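# Fit and lock the server's top cover, no tool inside

## Task

Close the server: place its top cover on it and lock it, and make sure no tool is left inside. The cover locks when it slides fully shut, either pushed firmly or slid while both release buttons are pressed.

## Robot and tools

Robot: two Kinova Gen3 seven-joint arms, left_arm and right_arm, each with a two-pad parallel gripper (0 to 50 mm opening). Bases in the scene frame: left_arm at (-0.003, +0.269, 0) m, right_arm at (+0.046, -0.383, 0) m, both nearly unrotated. A camera stand sits behind the arms. Loose objects may occasionally be nudged by the scene.

Frames. Scene frame: origin at table-top height midway between the nominal bases, +x out over the table, +y toward left_arm, +z up. Reported hand positions (metres), quaternions (wxyz), velocities and wrist-camera poses are in each arm's own base frame. Fixed cameras and the table use the scene frame. Motion offsets are along the axes of that arm's current Hand target. Gripper axes: fingers point along +z, close along x; end_effector_position is the midpoint between the pads, fingertips 17.5 mm further. Reported poses may be a few cm off, more at long reach.

The 18-number row (used by execute_actions and move): one flat list covering both arms. Numbers 1-9 are left_arm: dx, dy, dz, rx, ry, rz, then left_gripper position, force_limit, speed. Numbers 10-18 are the same nine for right_arm. All values lie in [-1, 1]. dx..dz and rx..rz are an offset (not a pose) from the Hand target as it was when the action or move began; 1.0 = 0.6 m or 180 degrees; rx, ry, rz form one rotation vector. Every row of a list is measured from that same start, not from the previous row. Sending all six pose numbers as 0 re-requests the current Hand target. Gripper numbers are absolute commands: position +1 fully open, about -0.65 pads touching, -1 to grip (closes until blocked); force_limit -1/0/+1 = about 20/102/185 N per pad (actual may be about 15 N higher); speed -1/0/+1 = 20/85/150 mm/s; both start at +1. To leave a gripper unchanged, resend its last three numbers; a 0 is a real command. New force or speed only applies after position changes by at least 0.01; to soften a grip, open first.

Tools.
execute_actions(actions, cameras): actions is a list of actions; each action is up to 15 rows, one per 1/30 s step, the last row held to fill 15 steps. An empty list returns state and images and the scene number. Images come only with an empty list or when cameras names them.
move(target, speed, blend, blocking, cameras): straight-line path to one row or a list of up to 15 rows, all offsets from the starting Hand targets. speed in m/s, 0.002 to 0.5 (default 0.25), one number or one per target; rotation capped at twice that in rad/s and at 0.873 rad/s. blend in metres rounds corners (0 = stop at each). Paths last 0.5 to 10 s and don't avoid obstacles or the other arm. Gripper numbers for later targets are sent on arrival. Result adds a move: line: done, off_target, moving, held, fault, plus limits=paced (pose clipped) or limits=held (steps withheld). done means within 3 mm and 2 degrees; it says nothing about contact.
wait(seconds 0 to 10), stop() to brake a running move, zoom_image(camera, region [x0,y0,x1,y1] pixels, max 504x504) on the newest image, clear_fault(arm) after a reported torque fault, read_manual(section) for licence text, finished_scene(scene 1 or 2) to end the scene irreversibly.
Cameras: cam_head_left, cam_head_right, cam_high, cam_low, cam_left_wrist, cam_right_wrist, all 672x504.

Results: Hand target (last commanded pose after a 32-degree per-step orientation clip; next offsets start from it); end_effector_position and quat; Joint positions, velocities (may read within noise), torques; Flange force along gripper axes (noisy, includes held weight; dropped after row calls, restored by move or wait); Tool commands; gripper object_status: 0 moving, 1 blocked while opening, 2 blocked while closing (held), 3 reached target or pads met. Opening in mm is about (250 - position_measured) x 0.202. A gripper often rests short of its Hand target; a further command, or sending the missing distance as an offset, closes the gap.

Cautions. Arms are stiff: a target just millimetres past a firm contact presses very hard. Fast moves hit harder. To release a push, command back past the gripper. Exceeding torque limits (104.5 N m big joints, 51.3 N m wrist joints) or straying 5 degrees from plan stops the arm until clear_fault. A clearance check blocks arms getting close, but contact between arms, or a gripper closing on the other's fingers, can fail the scene. Holding loads, stretched poses or pushing at unreachable poses heats motors; at 75 °C the arm sinks and halts for 30-60 s. Don't drop or fling parts, slam, or knock anything off the table. The scene keeps running while you think. Finish only when the cover is locked and stays so without the robot.

Each tool is called by a JSON object that holds its "op" and its "data".

## Session

{"op": "execute_actions", "data": {"actions": []}}

Scene clock: 0.00 s.
left_arm: end_effector_position=(+0.3230, -0.0806, +0.2929) position_measured=3 object_status=3 end_effector_quat_wxyz=(-0.072, +0.850, -0.519, -0.052) | right_arm: end_effector_position=(+0.3334, +0.0705, +0.3378) position_measured=3 object_status=3 end_effector_quat_wxyz=(+0.312, +0.663, -0.660, +0.167)
Joint positions: left_arm=[0.026 0.124 0.35 1.726 -0.207 1.382 -0.674] | right_arm=[-0.284 0.504 -0.627 1.365 0.564 2.04 3.844]
Joint velocities: within noise
Joint torques (N m): no reading
Flange force (N): no reading
Hand target: left_arm +0.3230, -0.0806, +0.2929; -0.072, +0.850, -0.519, -0.052 | right_arm +0.3334, +0.0705, +0.3378; +0.312, +0.663, -0.660, +0.167
Tool commands: left_gripper/position=+1.0 left_gripper/force_limit=+1.0 left_gripper/speed=+1.0 right_gripper/position=+1.0 right_gripper/force_limit=+1.0 right_gripper/speed=+1.0

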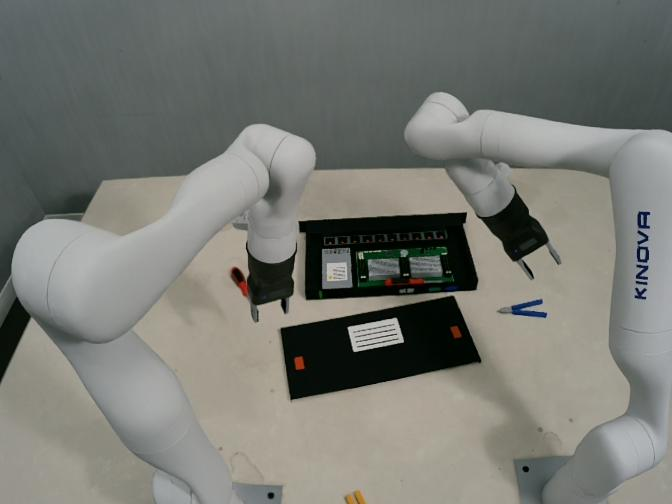

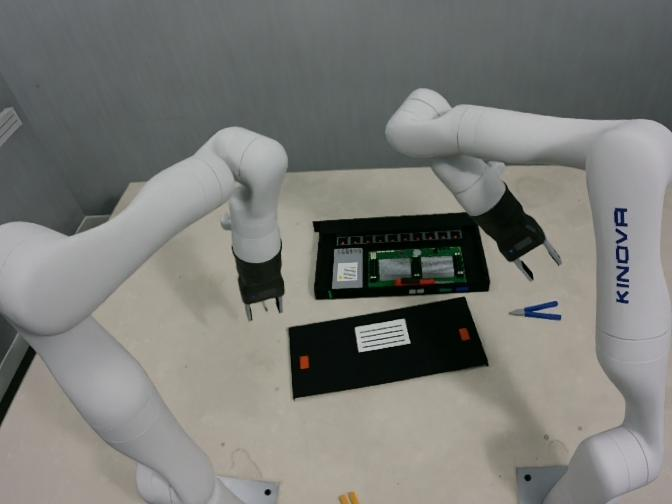

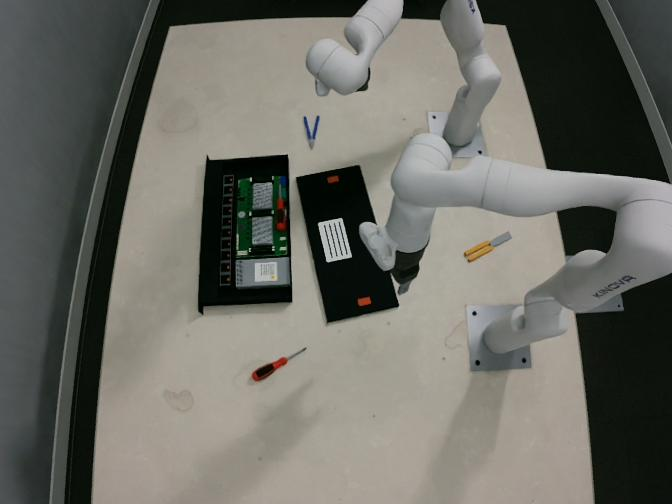

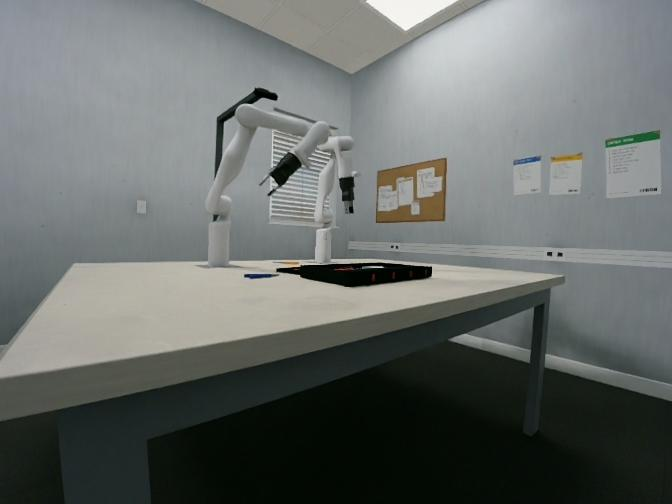

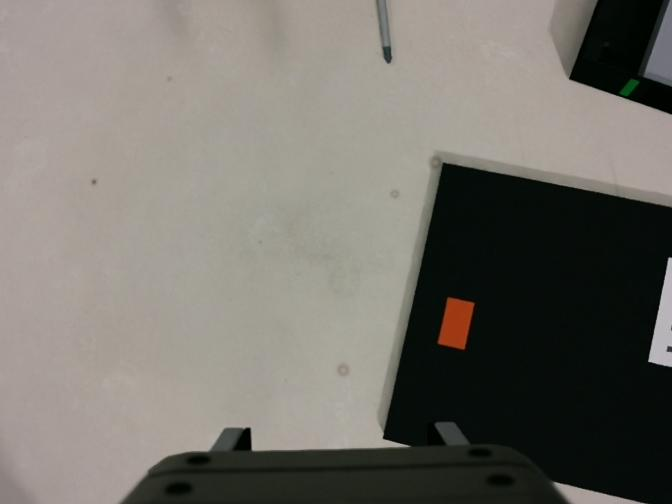

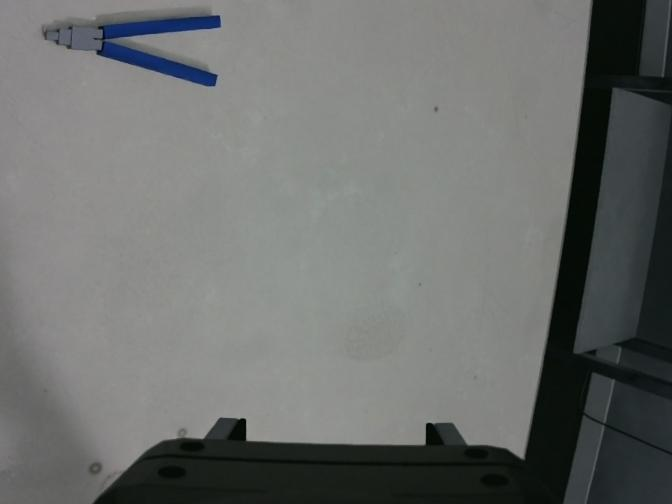

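{"op": "zoom_image", "data": {"camera": "cam_high", "region": [180, 130, 420, 340]}}

{"op": "zoom_image", "data": {"camera": "cam_head_right", "region": [270, 200, 520, 410]}}

{"op": "zoom_image", "data": {"camera": "cam_head_left", "region": [290, 205, 490, 305]}}

{"op": "zoom_image", "data": {"camera": "cam_low", "region": [220, 240, 460, 300]}}

Scaled by 2.100.

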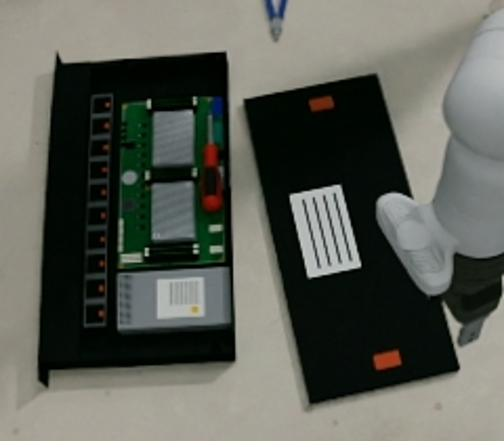

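Scaled by 2.016.

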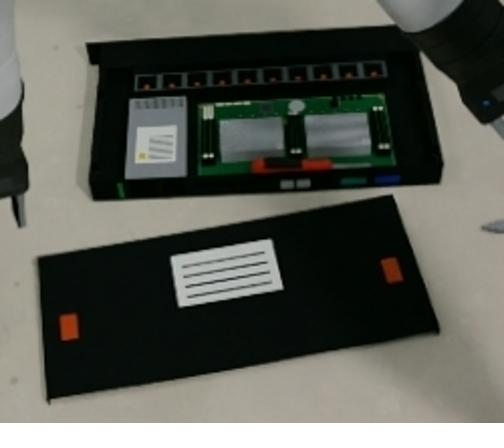

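Scaled by 2.520.

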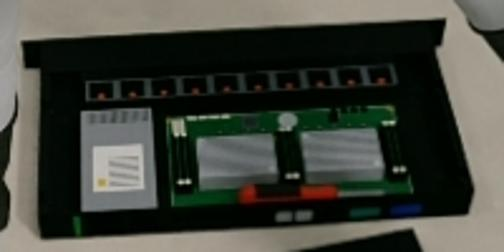

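Scaled by 2.100.

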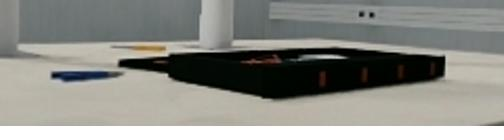

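{"op": "move", "data": {"target": [-0.2187, -0.1072, 0.4228, 0.2477, 0.3246, 0.4935, 1, 1, 1, -0.313, -0.2756, -0.2513, -0.1202, -0.2247, 0.4775, 1, 1, 1], "speed": 0.42, "cameras": ["cam_left_wrist", "cam_right_wrist"]}}

Scene clock: 130.30 s.
left_arm: end_effector_position=(+0.3172, +0.1081, +0.0691) position_measured=3 object_status=3 end_effector_quat_wxyz=(+0.060, -0.115, +0.879, -0.459) | right_arm: end_effector_position=(+0.5103, +0.2998, +0.2998) position_measured=3 object_status=3 end_effector_quat_wxyz=(+0.000, +0.000, +1.000, +0.000)
Joint positions: left_arm=[-1.087 0.891 0.072 1.871 0.627 1.217 -4.387] | right_arm=[-0.444 0.74 -0.365 0.739 0.245 1.693 2.452]
Joint torques (N m): left_arm=[-0.4 -17.24 3.59 -0.82 0.94 3.04 -0.22] | right_arm=[-1.06 -23.02 -2.29 -10.49 0.22 -0.09 -0.09]
Flange force (N): left_arm=[-1.6 0.6 -1.2] | right_arm=[7.9 -6.9 5.2]
Hand target: left_arm +0.3172, +0.1081, +0.0691; +0.060, -0.115, +0.879, -0.459 | right_arm +0.5103, +0.2998, +0.2998; +0.000, +0.000, +1.000, +0.000
Off the commanded pose: left_arm 0.000 m, 0 deg | right_arm 0.000 m, 0 deg.
move: done; limits=paced
Images, in order (width x height): cam_left_wrist 672x504, cam_right_wrist 672x504.

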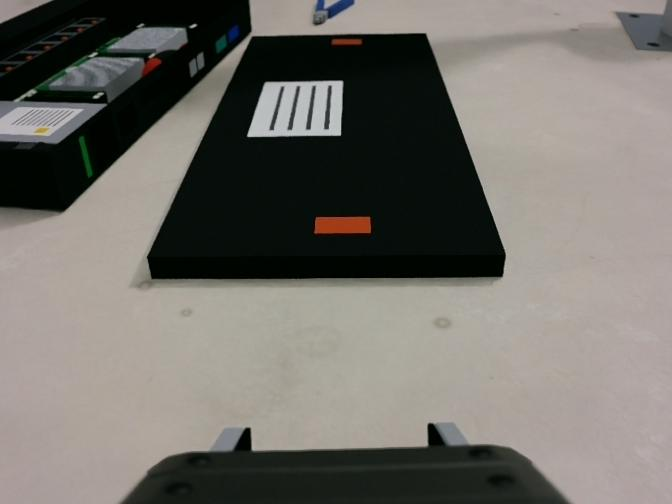

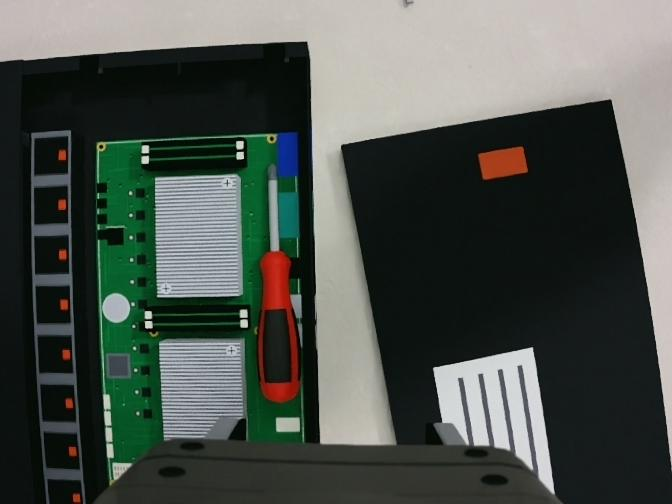

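{"op": "zoom_image", "data": {"camera": "cam_left_wrist", "region": [130, 200, 530, 300]}}

{"op": "zoom_image", "data": {"camera": "cam_right_wrist", "region": [0, 20, 504, 440]}}

{"op": "zoom_image", "data": {"camera": "cam_left_wrist", "region": [0, 0, 260, 215]}}

Scaled by 1.260.

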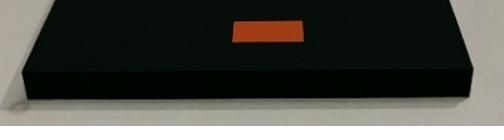

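Scaled by 1.000.

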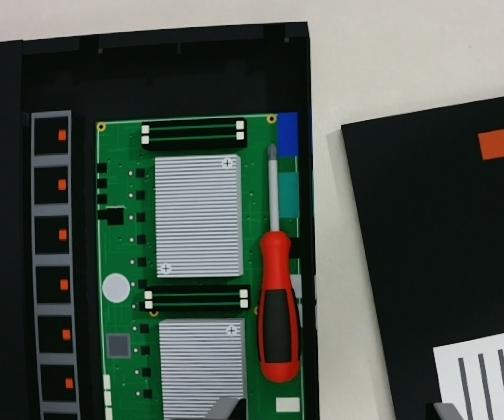

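Scaled by 1.938.

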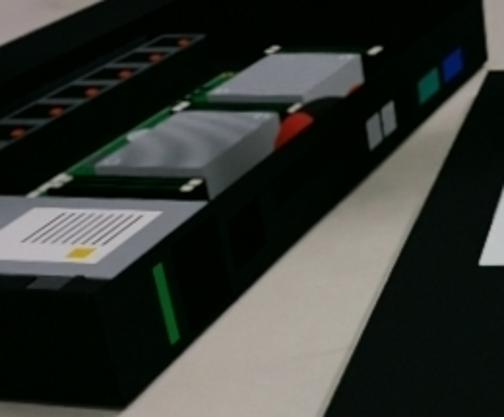

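{"op": "move", "data": {"target": [-0.0137, -0.2162, 0.1627, -0.306, 0, 0, 1, 1, 1, -0.0678, -0.1263, 0.2497, 0, 0, 0, 0.14, 0, 0], "speed": 0.4, "cameras": ["cam_left_wrist", "cam_right_wrist", "cam_high"]}}

Scene clock: 298.07 s.
left_arm: end_effector_position=(+0.3649, -0.0389, +0.1197) position_measured=3 object_status=3 end_effector_quat_wxyz=(+0.000, -0.130, +0.991, +0.000) | right_arm: end_effector_position=(+0.5509, +0.2239, +0.1501) position_measured=132 object_status=3 end_effector_quat_wxyz=(+0.000, +0.000, +1.000, +0.000)
Joint positions: left_arm=[0.141 0.366 -0.133 2.014 0.069 0.766 -2.914] | right_arm=[-0.26 0.804 -0.359 1.108 0.269 1.273 2.545]
Joint torques (N m): left_arm=[-0.24 -13.89 1.03 -5.59 0.09 -0.03 -0.28] | right_arm=[-1.07 -23.45 -2.91 -10.11 0.22 -0.12 -0.08]
Flange force (N): left_arm=[-2.2 -1.9 -2.0] | right_arm=[6.2 -4.6 1.7]
Hand target: left_arm +0.3649, -0.0389, +0.1197; +0.000, -0.130, +0.991, +0.000 | right_arm +0.5509, +0.2239, +0.1501; +0.000, +0.000, +1.000, +0.000
Off the commanded pose: left_arm 0.000 m, 0 deg | right_arm 0.000 m, 0 deg.
move: done
Images, in order (width x height): cam_high 672x504, cam_left_wrist 672x504, cam_right_wrist 672x504.

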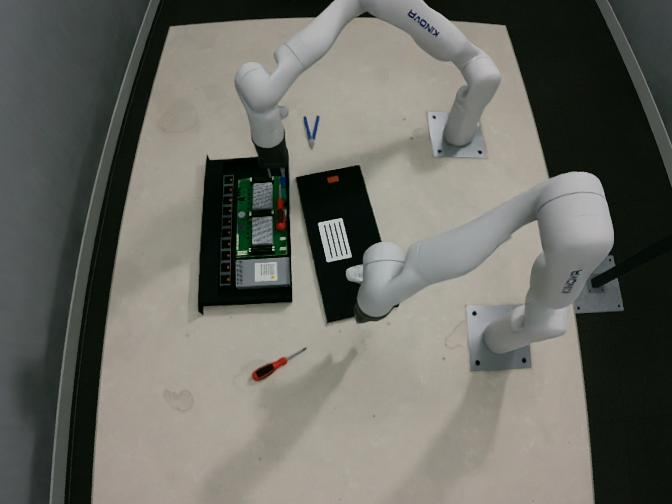

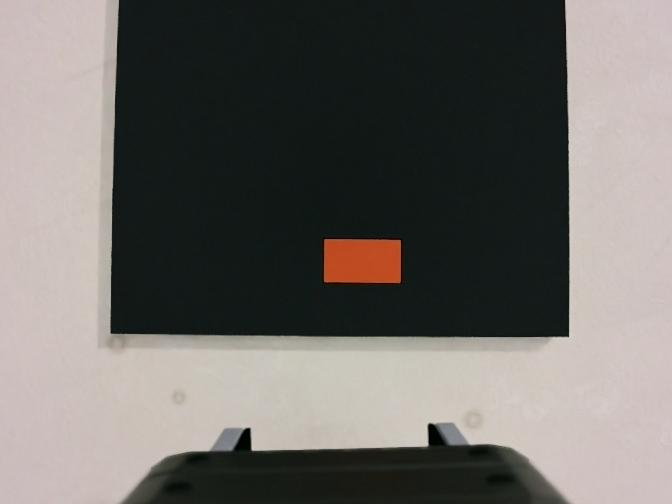

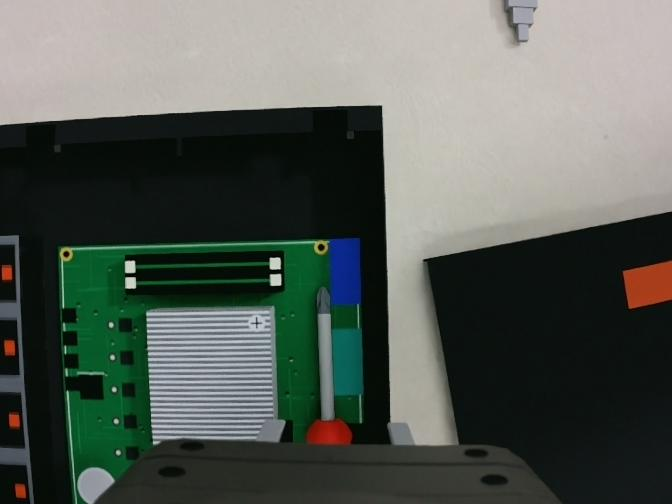

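{"op": "move", "data": {"target": [0, 0, 0.1412, 0, 0, 0.0021, 1, 1, 1, -0.0058, 0.0317, 0.1585, 0, 0, -0.011, 0.11, 0, 0], "speed": 0.15, "cameras": ["cam_left_wrist", "cam_right_wrist"]}}

Scene clock: 420.63 s.
left_arm: end_effector_position=(+0.3650, -0.0389, +0.0350) position_measured=3 object_status=3 end_effector_quat_wxyz=(+0.000, -0.127, +0.992, +0.000) | right_arm: end_effector_position=(+0.5543, +0.2428, +0.0549) position_measured=135 object_status=3 end_effector_quat_wxyz=(+0.000, -0.017, +1.000, +0.000)
Joint positions: left_arm=[0.115 0.55 -0.104 2.105 0.116 0.492 -2.963] | right_arm=[-0.29 0.932 -0.346 1.173 0.313 1.087 2.524]
Joint torques (N m): left_arm=[-0.45 -14.85 1.19 -3.62 0.04 0.05 -0.27] | right_arm=[-1.13 -24.44 -3.1 -9.35 0.23 -0.18 -0.12]
Flange force (N): left_arm=[-1.4 -2.9 -2.6] | right_arm=[5.9 -4.5 0.4]
Hand target: left_arm +0.3650, -0.0389, +0.0350; +0.000, -0.127, +0.992, +0.000 | right_arm +0.5544, +0.2429, +0.0549; +0.000, -0.017, +1.000, +0.000
Off the commanded pose: left_arm 0.000 m, 0 deg | right_arm 0.000 m, 0 deg.
move: done
Images, in order (width x height): cam_left_wrist 672x504, cam_right_wrist 672x504.

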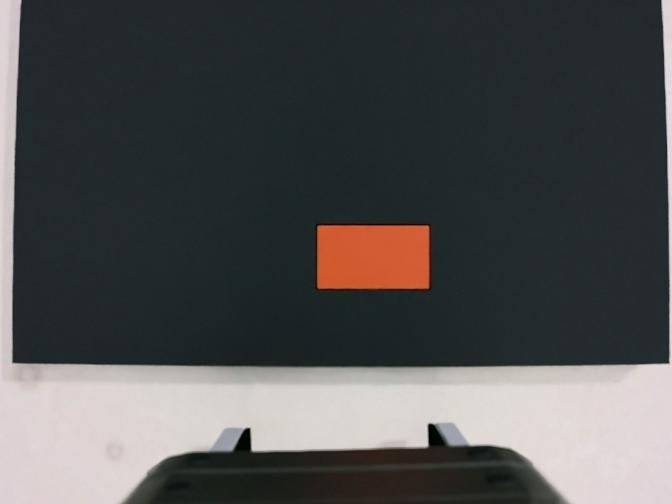

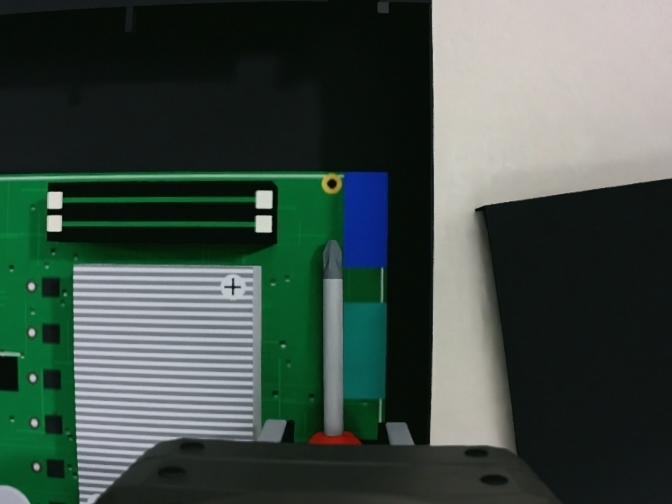

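{"op": "move", "data": {"target": [[-0, -0.02, 0.0208, 0, 0, 0, 1, 1, 1, -0.001, 0, 0.0315, 0, 0, 0, 0.11, 0, 0], [0, -0.02, 0.0208, 0, 0, 0, 1, 1, 1, -0.001, 0, 0.0315, 0, 0, 0, -1, -0.5, -0.5], [0, -0.02, 0.0208, 0, 0, 0, 1, 1, 1, -0.001, 0, -0.14, 0, 0, 0, -1, -0.5, -0.5]], "speed": [0.04, 0.04, 0.15], "cameras": ["cam_left_wrist", "cam_right_wrist"]}}

Scene clock: 456.20 s.
left_arm: end_effector_position=(+0.3680, -0.0505, +0.0225) position_measured=3 object_status=3 end_effector_quat_wxyz=(+0.000, -0.127, +0.992, +0.000) | right_arm: end_effector_position=(+0.5550, +0.2429, +0.1389) position_measured=252 object_status=3 end_effector_quat_wxyz=(+0.000, -0.017, +1.000, +0.000)
Joint positions: left_arm=[0.142 0.586 -0.1 2.099 0.125 0.462 -2.94] | right_arm=[-0.291 0.842 -0.362 1.069 0.281 1.275 2.554]
Joint torques (N m): left_arm=[-0.35 -15.58 1.13 -3.33 0 0.1 -0.28] | right_arm=[-1.08 -24.08 -2.99 -10.12 0.21 -0.04 -0.1]
Flange force (N): left_arm=[-1.9 -2.9 -1.5] | right_arm=[6.7 -4.7 1.9]
Hand target: left_arm +0.3680, -0.0505, +0.0225; +0.000, -0.127, +0.992, +0.000 | right_arm +0.5550, +0.2429, +0.1389; +0.000, -0.017, +1.000, +0.000
Off the commanded pose: left_arm 0.000 m, 0 deg | right_arm 0.000 m, 0 deg.
move: done
Images, in order (width x height): cam_left_wrist 672x504, cam_right_wrist 672x504.

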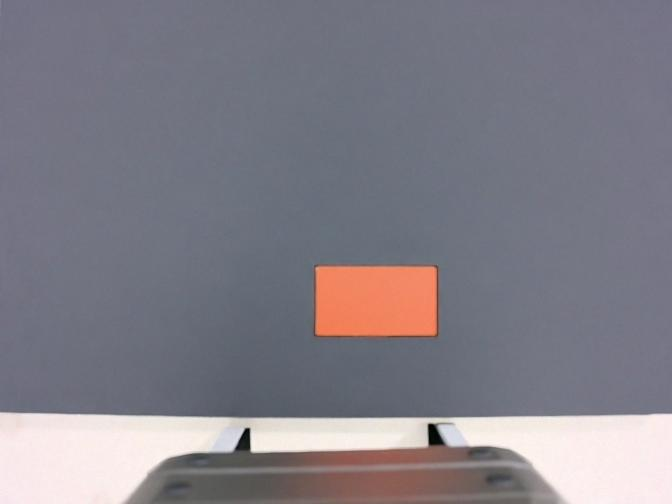

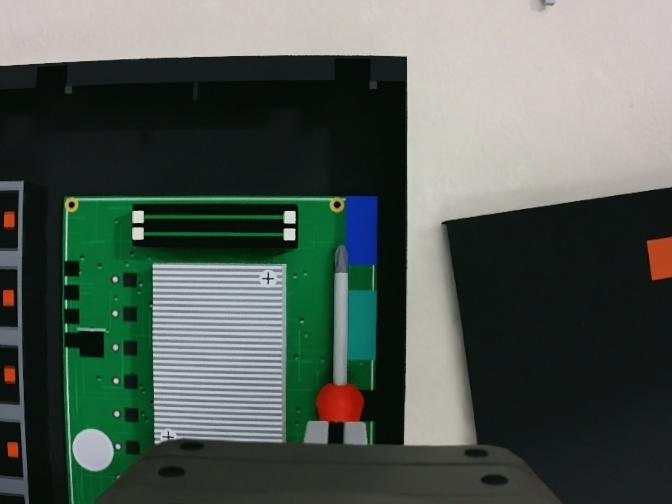

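{"op": "move", "data": {"target": [[0, 0, 0, 0, 0, 0, 1, 1, 1, 0, 0.0092, 0.15, 0, 0, 0, 0.11, -0.5, -0.3], [0, 0, 0, 0, 0, 0, 1, 1, 1, 0, 0.0092, 0.184, 0, 0, 0, 0.11, -0.5, -0.3], [0, 0, 0, 0, 0, 0, 1, 1, 1, 0, 0.0092, 0.184, 0, 0, 0, -1, -0.5, -0.5], [0, 0, 0, 0, 0, 0, 1, 1, 1, 0, 0.0092, 0.0, 0, 0, 0, -1, -0.5, -0.5]], "speed": [0.15, 0.03, 0.04, 0.15], "blend": [0.01, 0, 0, 0], "cameras": ["cam_right_wrist"]}}

Scene clock: 496.93 s.
left_arm: end_effector_position=(+0.3680, -0.0505, +0.0225) position_measured=3 object_status=3 end_effector_quat_wxyz=(+0.000, -0.127, +0.992, +0.000) | right_arm: end_effector_position=(+0.5548, +0.2484, +0.1389) position_measured=157 object_status=2 end_effector_quat_wxyz=(+0.000, -0.017, +1.000, +0.000)
Joint positions: left_arm=[0.142 0.586 -0.1 2.099 0.125 0.462 -2.94] | right_arm=[-0.301 0.847 -0.362 1.058 0.281 1.281 2.547]
Joint torques (N m): left_arm=[-0.34 -15.57 1.12 -3.39 0.04 0.1 -0.25] | right_arm=[-1.13 -24.43 -2.95 -10.26 0.23 -0.15 -0.13]
Flange force (N): left_arm=[-1.8 -2.8 -1.5] | right_arm=[6.5 -4.8 2.1]
Hand target: left_arm +0.3680, -0.0505, +0.0225; +0.000, -0.127, +0.992, +0.000 | right_arm +0.5549, +0.2485, +0.1390; +0.000, -0.017, +1.000, +0.000
Off the commanded pose: left_arm 0.000 m, 0 deg | right_arm 0.000 m, 0 deg.
move: done
Images, in order (width x height): cam_right_wrist 672x504.

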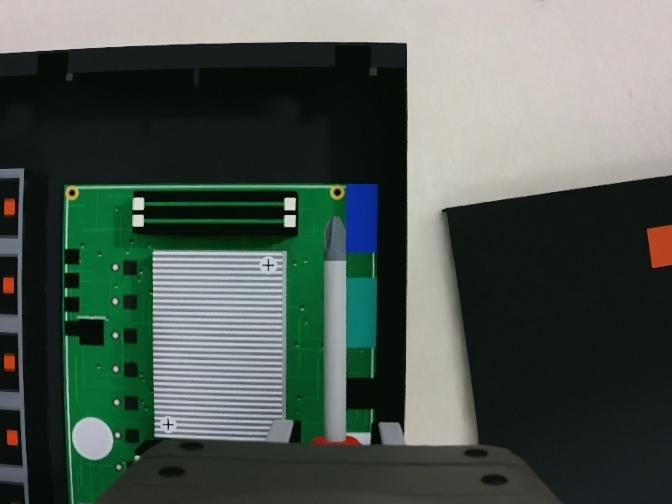

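{"op": "move", "data": {"target": [[0, 0, 0, 0, 0, 0, 1, 1, 1, -0.0903, -0.518, 0.0, 0, 0, 0, -1, -0.5, -0.5], [0, 0, 0, 0, 0, 0, 1, 1, 1, -0.0903, -0.518, 0.189, 0, 0, 0, -1, -0.5, -0.5], [0, 0, 0, 0, 0, 0, 1, 1, 1, -0.0903, -0.518, 0.189, 0, 0, 0, 1, -0.5, -0.5], [0, 0, 0, 0, 0, 0, 1, 1, 1, -0.0903, -0.518, 0.03, 0, 0, 0, 1, -0.5, -0.5], [0, 0, 0, 0, 0, 0, 1, 1, 1, 0.2325, -0.2372, 0.0317, 0, 0, 0.9444, 1, -0.5, -0.5]], "speed": [0.35, 0.08, 0.1, 0.25, 0.42], "blend": [0, 0, 0, 0.02, 0], "cameras": ["cam_right_wrist", "cam_high"]}}

Scene clock: 555.30 s.
left_arm: end_effector_position=(+0.3680, -0.0505, +0.0225) position_measured=3 object_status=3 end_effector_quat_wxyz=(+0.000, -0.127, +0.992, +0.000) | right_arm: end_effector_position=(+0.4203, +0.1015, +0.1200) position_measured=3 object_status=3 end_effector_quat_wxyz=(+0.000, +0.995, +0.104, +0.000)
Joint positions: left_arm=[0.142 0.586 -0.1 2.099 0.125 0.462 -2.94] | right_arm=[-0.539 0.502 0.349 1.816 -0.218 0.861 0.122]
Joint torques (N m): left_arm=[-0.38 -15.6 1.07 -3.34 0.05 0.11 -0.3] | right_arm=[-1 -15.84 0.45 -8.44 0.14 -0.16 -0.11]
Flange force (N): left_arm=[-1.9 -3.0 -1.4] | right_arm=[-4.9 2.7 0.2]
Hand target: left_arm +0.3680, -0.0505, +0.0225; +0.000, -0.127, +0.992, +0.000 | right_arm +0.4203, +0.1015, +0.1200; +0.000, +0.995, +0.104, +0.000
Off the commanded pose: left_arm 0.000 m, 0 deg | right_arm 0.000 m, 0 deg.
move: done
Images, in order (width x height): cam_high 672x504, cam_right_wrist 672x504.

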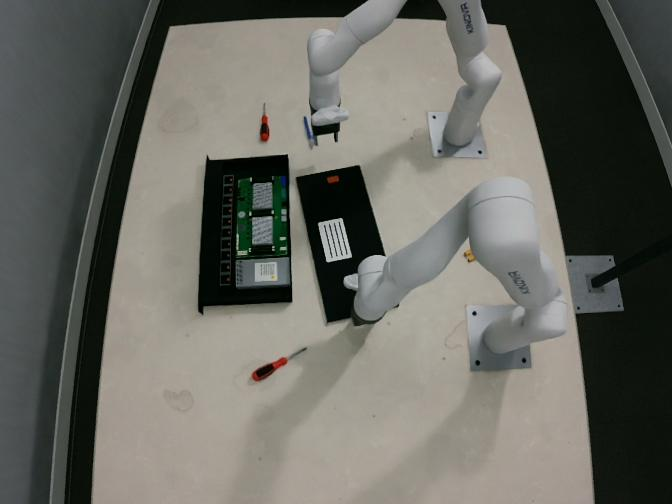

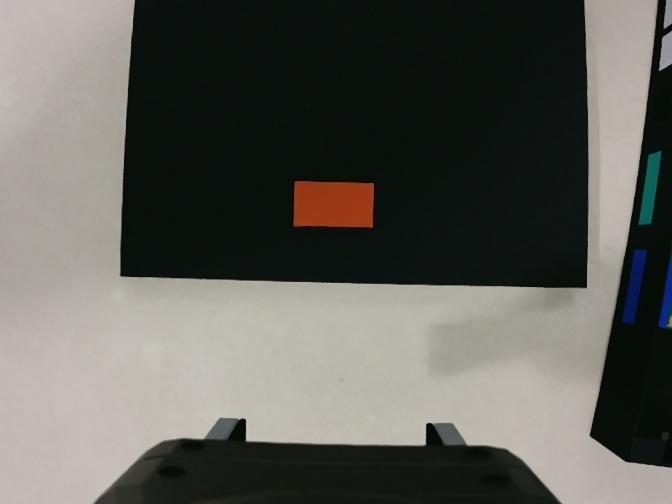

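{"op": "move", "data": {"target": [0, 0, 0, 0, 0, 0, 1, 1, 1, 0.012, -0.0417, 0.1625, 0, 0, 0.0082, 1, 1, 1], "speed": 0.12, "cameras": ["cam_right_wrist", "cam_left_wrist"]}}

Scene clock: 568.23 s.
left_arm: end_effector_position=(+0.3680, -0.0505, +0.0225) position_measured=3 object_status=3 end_effector_quat_wxyz=(+0.000, -0.127, +0.992, +0.000) | right_arm: end_effector_position=(+0.4221, +0.1274, +0.0226) position_measured=3 object_status=3 end_effector_quat_wxyz=(+0.000, +0.996, +0.091, +0.000)
Joint positions: left_arm=[0.142 0.586 -0.1 2.099 0.125 0.462 -2.94] | right_arm=[-0.538 0.695 0.279 1.875 -0.31 0.615 0.117]
Joint torques (N m): left_arm=[-0.45 -15.56 1.14 -3.29 0.05 0.07 -0.26] | right_arm=[-1.09 -17.7 0.66 -6.62 0.1 -0.29 -0.16]
Flange force (N): left_arm=[-2.0 -3.2 -1.7] | right_arm=[-4.1 3.1 -1.2]
Hand target: left_arm +0.3680, -0.0505, +0.0225; +0.000, -0.127, +0.992, +0.000 | right_arm +0.4221, +0.1274, +0.0225; +0.000, +0.996, +0.091, +0.000
Off the commanded pose: left_arm 0.000 m, 0 deg | right_arm 0.000 m, 0 deg.
move: done
Images, in order (width x height): cam_left_wrist 672x504, cam_right_wrist 672x504.

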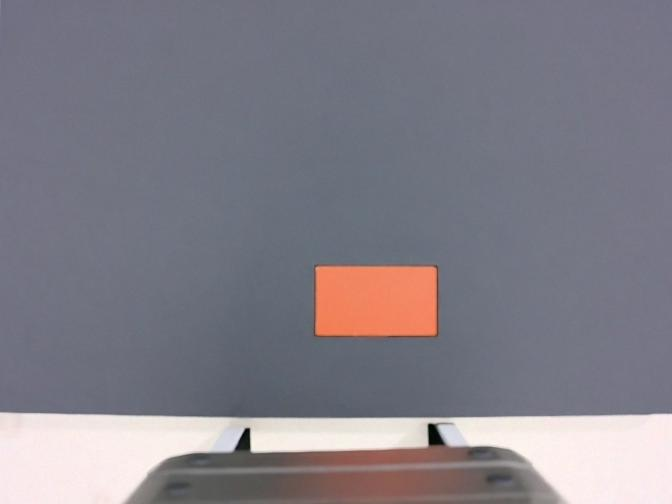

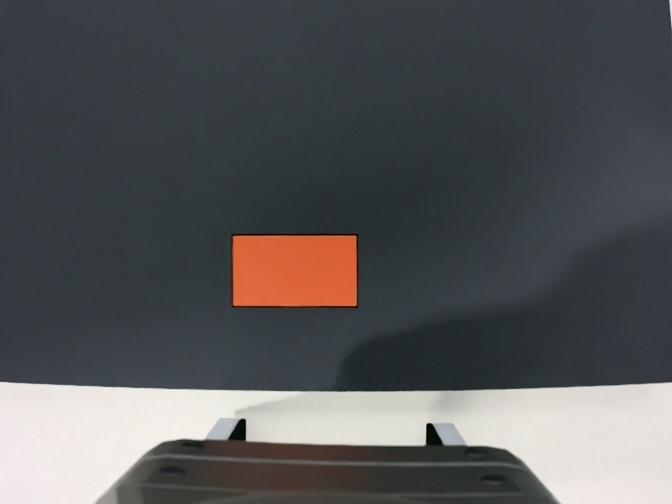

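{"op": "move", "data": {"target": [0, -0.0092, 0, 0, 0, 0, 1, 1, 1, 0, -0.0158, 0, 0, 0, 0, 1, 1, 1], "speed": 0.03, "cameras": ["cam_left_wrist", "cam_right_wrist"]}}

{"op": "move", "data": {"target": [0, -0.0017, 0, 0, 0, 0, 1, 1, 1, 0, -0.0017, 0, 0, 0, 0, 1, 1, 1], "speed": 0.02}}

Scene clock: 590.90 s.
left_arm: end_effector_position=(+0.3694, -0.0557, +0.0225) position_measured=3 object_status=3 end_effector_quat_wxyz=(+0.000, -0.127, +0.992, +0.000) | right_arm: end_effector_position=(+0.4204, +0.1365, +0.0225) position_measured=3 object_status=3 end_effector_quat_wxyz=(+0.000, +0.996, +0.091, +0.000)
Joint positions: left_arm=[0.157 0.588 -0.102 2.092 0.126 0.467 -2.927] | right_arm=[-0.561 0.697 0.281 1.871 -0.311 0.617 0.097]
Joint torques (N m): left_arm=[4.6 -15.25 7.22 -5.89 2.97 -1.39 0.27] | right_arm=[-8.01 -17.94 -7.13 -8.81 -3.58 -0.21 -0.7]
Flange force (N): left_arm=[-2.4 13.0 -8.1] | right_arm=[-5.7 20.5 -5.1]
Hand target: left_arm +0.3694, -0.0558, +0.0225; +0.000, -0.127, +0.992, +0.000 | right_arm +0.4204, +0.1367, +0.0225; +0.000, +0.996, +0.091, +0.000
Off the commanded pose: left_arm 0.000 m, 0 deg | right_arm 0.000 m, 0 deg.
move: done
Images, in order (width x height): cam_left_wrist 672x504, cam_right_wrist 672x504.

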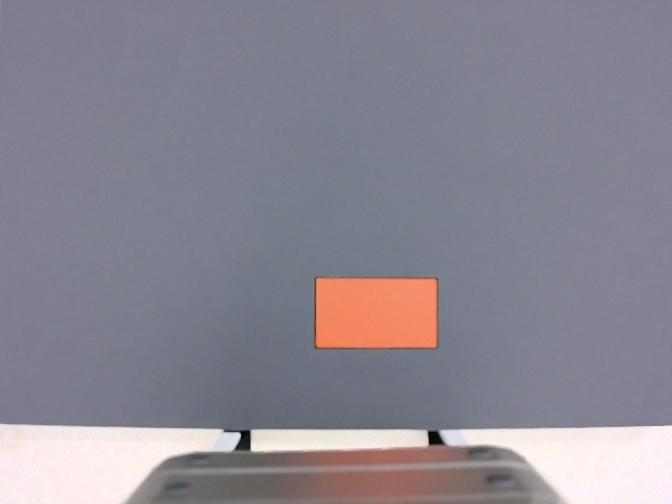

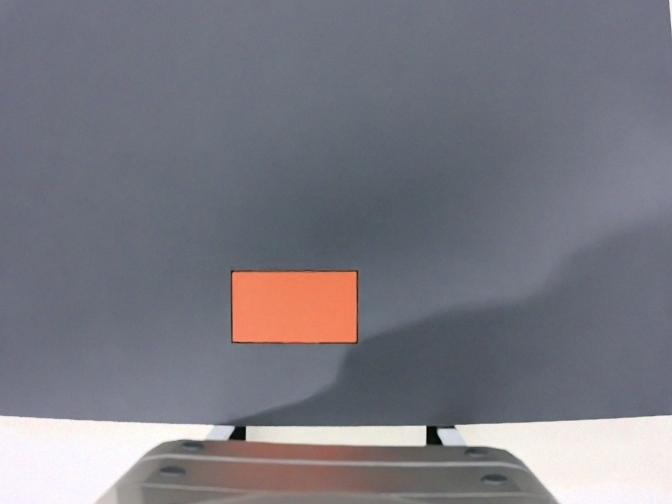

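Scene clock: 591.60 s.
left_arm: end_effector_position=(+0.3697, -0.0568, +0.0225) position_measured=3 object_status=3 end_effector_quat_wxyz=(+0.000, -0.127, +0.992, +0.000) | right_arm: end_effector_position=(+0.4202, +0.1377, +0.0225) position_measured=3 object_status=3 end_effector_quat_wxyz=(+0.000, +0.996, +0.091, +0.000)
Joint positions: left_arm=[0.16 0.589 -0.102 2.09 0.126 0.468 -2.924] | right_arm=[-0.563 0.697 0.281 1.87 -0.312 0.618 0.095]
Joint torques (N m): left_arm=[9.84 -14.41 14.13 -8.53 6.15 -2.86 0.91] | right_arm=[-13.43 -18.12 -14.01 -10.54 -6.91 -0.17 -1.18]
Flange force (N): left_arm=[-2.4 30.0 -16.0] | right_arm=[-6.7 34.0 -9.2]
Hand target: left_arm +0.3697, -0.0568, +0.0225; +0.000, -0.127, +0.992, +0.000 | right_arm +0.4202, +0.1377, +0.0225; +0.000, +0.996, +0.091, +0.000
Off the commanded pose: left_arm 0.000 m, 0 deg | right_arm 0.000 m, 0 deg.
move: done

{"op": "move", "data": {"target": [[0, -0.0015, 0, 0, 0, 0, 1, 1, 1, 0, -0.0015, 0, 0, 0, 0, 1, 1, 1], [0, -0.0015, -0.02, 0, 0, 0, 1, 1, 1, 0, -0.0015, -0.02, 0, 0, 0, 1, 1, 1]], "speed": 0.03, "cameras": ["cam_left_wrist", "cam_right_wrist"]}}

Scene clock: 606.80 s.
left_arm: end_effector_position=(+0.3699, -0.0577, +0.0345) position_measured=3 object_status=3 end_effector_quat_wxyz=(+0.000, -0.127, +0.992, +0.000) | right_arm: end_effector_position=(+0.4200, +0.1386, +0.0345) position_measured=3 object_status=3 end_effector_quat_wxyz=(+0.000, +0.996, +0.091, +0.000)
Joint positions: left_arm=[0.168 0.561 -0.109 2.081 0.12 0.505 -2.916] | right_arm=[-0.573 0.674 0.293 1.863 -0.302 0.649 0.084]
Joint torques (N m): left_arm=[13.23 -20.56 18.16 -11.91 8.77 -2.99 1.24] | right_arm=[-18.59 -23.25 -19.16 -11.93 -9.87 1.67 -1.53]
Flange force (N): left_arm=[-4.3 40.1 -0.6] | right_arm=[-3.0 46.2 3.5]
Hand target: left_arm +0.3699, -0.0577, +0.0345; +0.000, -0.127, +0.992, +0.000 | right_arm +0.4200, +0.1386, +0.0345; +0.000, +0.996, +0.091, +0.000
Off the commanded pose: left_arm 0.000 m, 0 deg | right_arm 0.000 m, 0 deg.
move: done
Images, in order (width x height): cam_left_wrist 672x504, cam_right_wrist 672x504.

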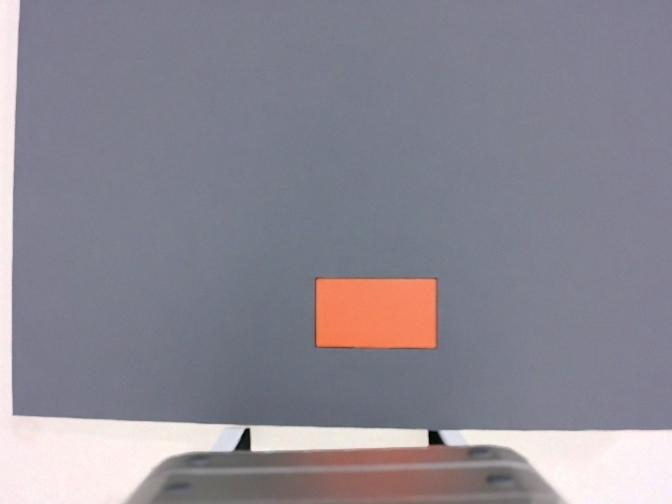

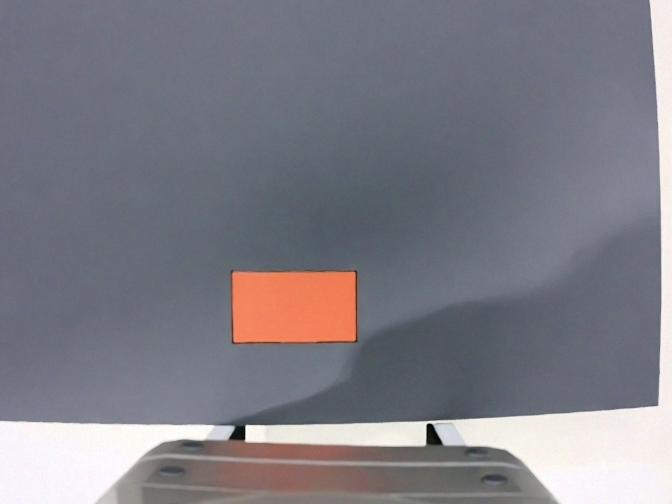

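{"op": "move", "data": {"target": [[0, 0, 0.02, 0, 0, 0, 1, 1, 1, 0, 0, 0.02, 0, 0, 0, 1, 1, 1], [0, 0.006, 0.02, 0, 0, 0, 1, 1, 1, 0, 0.006, 0.02, 0, 0, 0, 1, 1, 1], [0, 0.006, 0.02, 0, 0, 0.007, 1, 1, 1, 0, 0.006, 0.02, 0, 0, -0.008, 1, 1, 1], [0, 0, 0.02, 0, 0, 0.007, 1, 1, 1, 0, 0, 0.02, 0, 0, -0.008, 1, 1, 1]], "speed": 0.03, "cameras": ["cam_left_wrist", "cam_right_wrist"]}}

Scene clock: 654.27 s.
left_arm: end_effector_position=(+0.3699, -0.0574, +0.0225) position_measured=3 object_status=3 end_effector_quat_wxyz=(+0.000, -0.116, +0.993, +0.000) | right_arm: end_effector_position=(+0.4201, +0.1383, +0.0226) position_measured=3 object_status=3 end_effector_quat_wxyz=(+0.000, +0.995, +0.104, +0.000)
Joint positions: left_arm=[0.158 0.589 -0.097 2.089 0.119 0.468 -2.937] | right_arm=[-0.56 0.696 0.275 1.87 -0.304 0.617 0.111]
Joint torques (N m): left_arm=[10.76 -14.28 15.13 -8.95 6.63 -3.14 0.97] | right_arm=[-12.41 -17.84 -12.76 -9.83 -5.75 0.06 -0.7]
Flange force (N): left_arm=[-1.8 33.0 -16.9] | right_arm=[-6.9 30.4 -8.2]
Hand target: left_arm +0.3699, -0.0577, +0.0225; +0.000, -0.116, +0.993, +0.000 | right_arm +0.4200, +0.1386, +0.0225; +0.000, +0.995, +0.104, +0.000
Off the commanded pose: left_arm 0.000 m, 0 deg | right_arm 0.000 m, 0 deg.
move: done
Images, in order (width x height): cam_left_wrist 672x504, cam_right_wrist 672x504.

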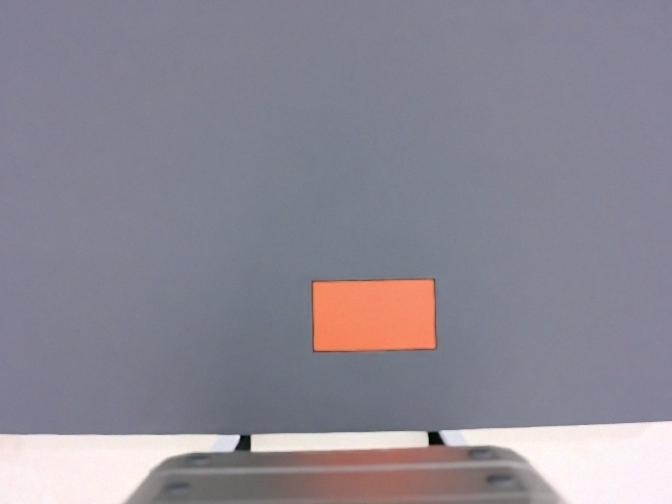

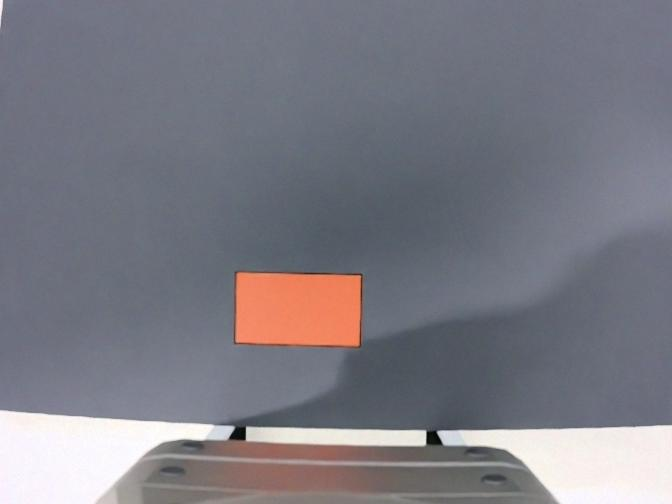

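{"op": "move", "data": {"target": [[0, -0.0017, 0, 0, 0, 0, 1, 1, 1, 0, -0.0017, 0, 0, 0, 0, 1, 1, 1], [0, -0.0017, -0.02, 0, 0, 0, 1, 1, 1, 0, -0.0017, -0.02, 0, 0, 0, 1, 1, 1]], "speed": 0.03, "cameras": ["cam_left_wrist", "cam_right_wrist"]}}

Scene clock: 662.57 s.
left_arm: end_effector_position=(+0.3701, -0.0587, +0.0345) position_measured=3 object_status=3 end_effector_quat_wxyz=(+0.000, -0.116, +0.993, +0.000) | right_arm: end_effector_position=(+0.4198, +0.1396, +0.0345) position_measured=3 object_status=3 end_effector_quat_wxyz=(+0.000, +0.995, +0.104, +0.000)
Joint positions: left_arm=[0.166 0.561 -0.103 2.08 0.113 0.506 -2.929] | right_arm=[-0.571 0.673 0.286 1.862 -0.295 0.648 0.101]
Joint torques (N m): left_arm=[14.15 -21.68 19.54 -13.1 9.4 -3.64 1.39] | right_arm=[-20.25 -23.5 -20.94 -12.17 -10.51 1.76 -1.39]
Flange force (N): left_arm=[-3.4 43.3 0.8] | right_arm=[-3.6 49.5 3.6]
Hand target: left_arm +0.3701, -0.0587, +0.0345; +0.000, -0.116, +0.993, +0.000 | right_arm +0.4198, +0.1396, +0.0345; +0.000, +0.995, +0.104, +0.000
Off the commanded pose: left_arm 0.000 m, 0 deg | right_arm 0.000 m, 0 deg.
move: done
Images, in order (width x height): cam_left_wrist 672x504, cam_right_wrist 672x504.

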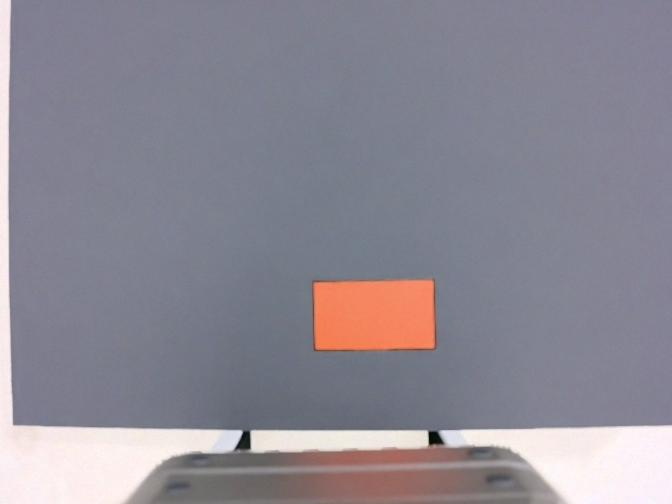

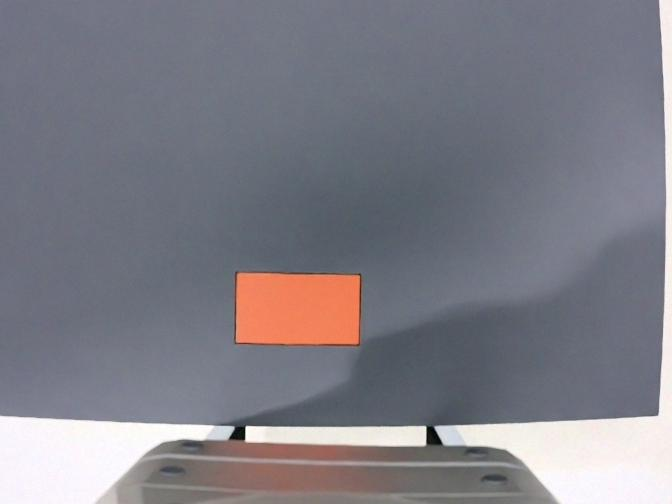

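{"op": "move", "data": {"target": [[0, 0, 0.02, 0, 0, 0, 1, 1, 1, 0, 0, 0.02, 0, 0, 0, 1, 1, 1], [0, 0.0017, 0.02, 0, 0, 0.008, 1, 1, 1, 0, 0.0017, 0.02, 0, 0, -0.008, 1, 1, 1]], "speed": 0.03}}

{"op": "zoom_image", "data": {"camera": "cam_left_wrist", "region": [200, 400, 480, 470]}}

{"op": "zoom_image", "data": {"camera": "cam_right_wrist", "region": [200, 400, 480, 470]}}

Scene clock: 732.73 s.
left_arm: end_effector_position=(+0.3699, -0.0577, +0.0225) position_measured=3 object_status=3 end_effector_quat_wxyz=(+0.000, -0.104, +0.995, +0.000) | right_arm: end_effector_position=(+0.4200, +0.1386, +0.0225) position_measured=3 object_status=3 end_effector_quat_wxyz=(+0.000, +0.993, +0.116, +0.000)
Joint positions: left_arm=[0.154 0.589 -0.09 2.089 0.111 0.467 -2.954] | right_arm=[-0.556 0.695 0.268 1.869 -0.297 0.616 0.129]
Joint torques (N m): left_arm=[13.64 -14.19 17.98 -10.36 4.87 -3.62 -1.55] | right_arm=[-19.75 -16.09 -20.56 -10.14 -6.65 0.88 1.25]
Flange force (N): left_arm=[1.8 35.1 -17.9] | right_arm=[-8.0 42.5 -13.7]
Hand target: left_arm +0.3699, -0.0577, +0.0225; +0.000, -0.104, +0.995, +0.000 | right_arm +0.4200, +0.1386, +0.0225; +0.000, +0.993, +0.116, +0.000
Off the commanded pose: left_arm 0.000 m, 0 deg | right_arm 0.000 m, 0 deg.
move: done

Scaled by 1.800.
This view is cut from an older image: the scene may have changed since it was taken.

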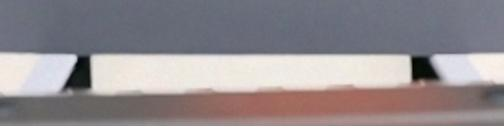

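Scaled by 1.800.
This view is cut from an older image: the scene may have changed since it was taken.

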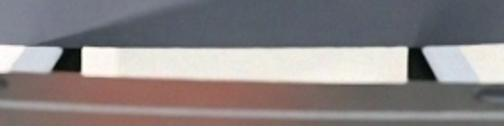

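{"op": "move", "data": {"target": [0, 0, 0, 0, 0, -0.004, 1, 1, 1, 0, 0, 0, 0, 0, 0.004, 1, 1, 1], "speed": 0.03}}

Scene clock: 739.93 s.
left_arm: end_effector_position=(+0.3699, -0.0577, +0.0225) position_measured=3 object_status=3 end_effector_quat_wxyz=(+0.000, -0.110, +0.994, +0.000) | right_arm: end_effector_position=(+0.4200, +0.1386, +0.0225) position_measured=3 object_status=3 end_effector_quat_wxyz=(+0.000, +0.994, +0.110, +0.000)
Joint positions: left_arm=[0.156 0.589 -0.093 2.089 0.115 0.468 -2.946] | right_arm=[-0.558 0.696 0.271 1.869 -0.3 0.616 0.12]
Joint torques (N m): left_arm=[12.01 -16.41 15.87 -10.5 4.19 -3.37 -1.21] | right_arm=[-17.77 -16.2 -18.4 -10.72 -6.01 0.21 1]
Flange force (N): left_arm=[1.1 31.2 -11.0] | right_arm=[-9.3 38.8 -13.6]
Hand target: left_arm +0.3699, -0.0577, +0.0225; +0.000, -0.110, +0.994, +0.000 | right_arm +0.4200, +0.1386, +0.0225; +0.000, +0.994, +0.110, +0.000
Off the commanded pose: left_arm 0.000 m, 0 deg | right_arm 0.000 m, 0 deg.
move: done

{"op": "move", "data": {"target": [0, 0, 0, 0, 0, -0.002, 1, 1, 1, 0, 0, 0, 0, 0, 0.002, 1, 1, 1], "speed": 0.03}}

Scene clock: 748.70 s.
left_arm: end_effector_position=(+0.3699, -0.0577, +0.0225) position_measured=3 object_status=3 end_effector_quat_wxyz=(+0.000, -0.113, +0.994, +0.000) | right_arm: end_effector_position=(+0.4200, +0.1386, +0.0225) position_measured=3 object_status=3 end_effector_quat_wxyz=(+0.000, +0.994, +0.107, +0.000)
Joint positions: left_arm=[0.157 0.589 -0.094 2.089 0.117 0.468 -2.941] | right_arm=[-0.559 0.696 0.273 1.869 -0.302 0.617 0.115]
Joint torques (N m): left_arm=[10.48 -15.78 14.38 -9.88 4.1 -3.28 -1.15] | right_arm=[-16.6 -16.1 -17.08 -10.56 -5.62 0.11 0.88]
Flange force (N): left_arm=[1.2 27.2 -12.4] | right_arm=[-9.3 36.5 -13.3]
Hand target: left_arm +0.3699, -0.0577, +0.0225; +0.000, -0.113, +0.994, +0.000 | right_arm +0.4200, +0.1386, +0.0225; +0.000, +0.994, +0.107, +0.000
Off the commanded pose: left_arm 0.000 m, 0 deg | right_arm 0.000 m, 0 deg.
move: done

{"op": "move", "data": {"target": [0, 0, 0, 0, 0, -0.0012, 1, 1, 1, 0, 0, 0, 0, 0, 0.0012, 1, 1, 1], "speed": 0.03, "cameras": ["cam_left_wrist", "cam_right_wrist"]}}

Scene clock: 759.20 s.
left_arm: end_effector_position=(+0.3699, -0.0577, +0.0225) position_measured=3 object_status=3 end_effector_quat_wxyz=(+0.000, -0.115, +0.993, +0.000) | right_arm: end_effector_position=(+0.4201, +0.1386, +0.0226) position_measured=3 object_status=3 end_effector_quat_wxyz=(+0.000, +0.994, +0.105, +0.000)
Joint positions: left_arm=[0.158 0.589 -0.095 2.089 0.118 0.468 -2.939] | right_arm=[-0.56 0.696 0.274 1.87 -0.303 0.617 0.113]
Joint torques (N m): left_arm=[9.6 -15.76 13.78 -9.77 5.37 -3.5 0.21] | right_arm=[-15.86 -16.84 -16.47 -10.73 -6.63 -0.21 -0.1]
Flange force (N): left_arm=[0.1 28.1 -13.4] | right_arm=[-8.4 37.0 -12.7]
Hand target: left_arm +0.3699, -0.0577, +0.0225; +0.000, -0.115, +0.993, +0.000 | right_arm +0.4200, +0.1386, +0.0225; +0.000, +0.994, +0.105, +0.000
Off the commanded pose: left_arm 0.000 m, 0 deg | right_arm 0.000 m, 0 deg.
move: done
Images, in order (width x height): cam_left_wrist 672x504, cam_right_wrist 672x504.

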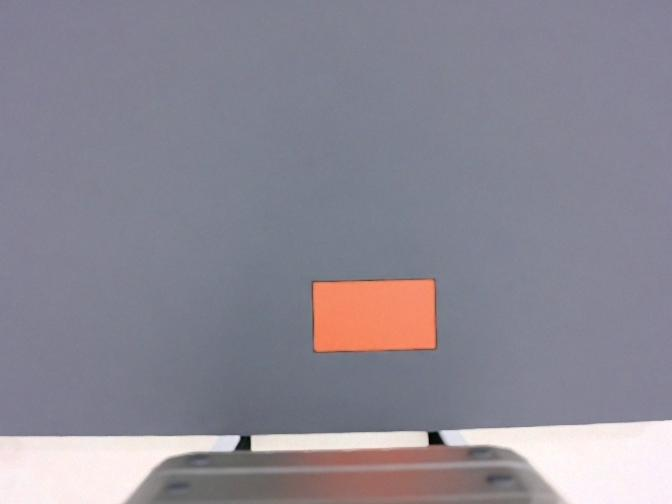

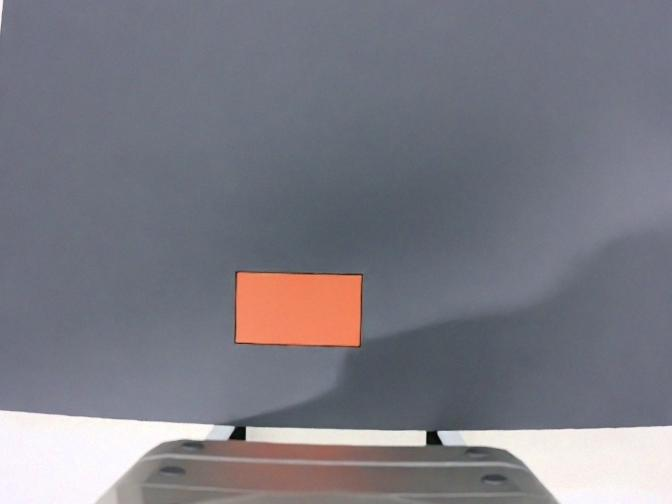

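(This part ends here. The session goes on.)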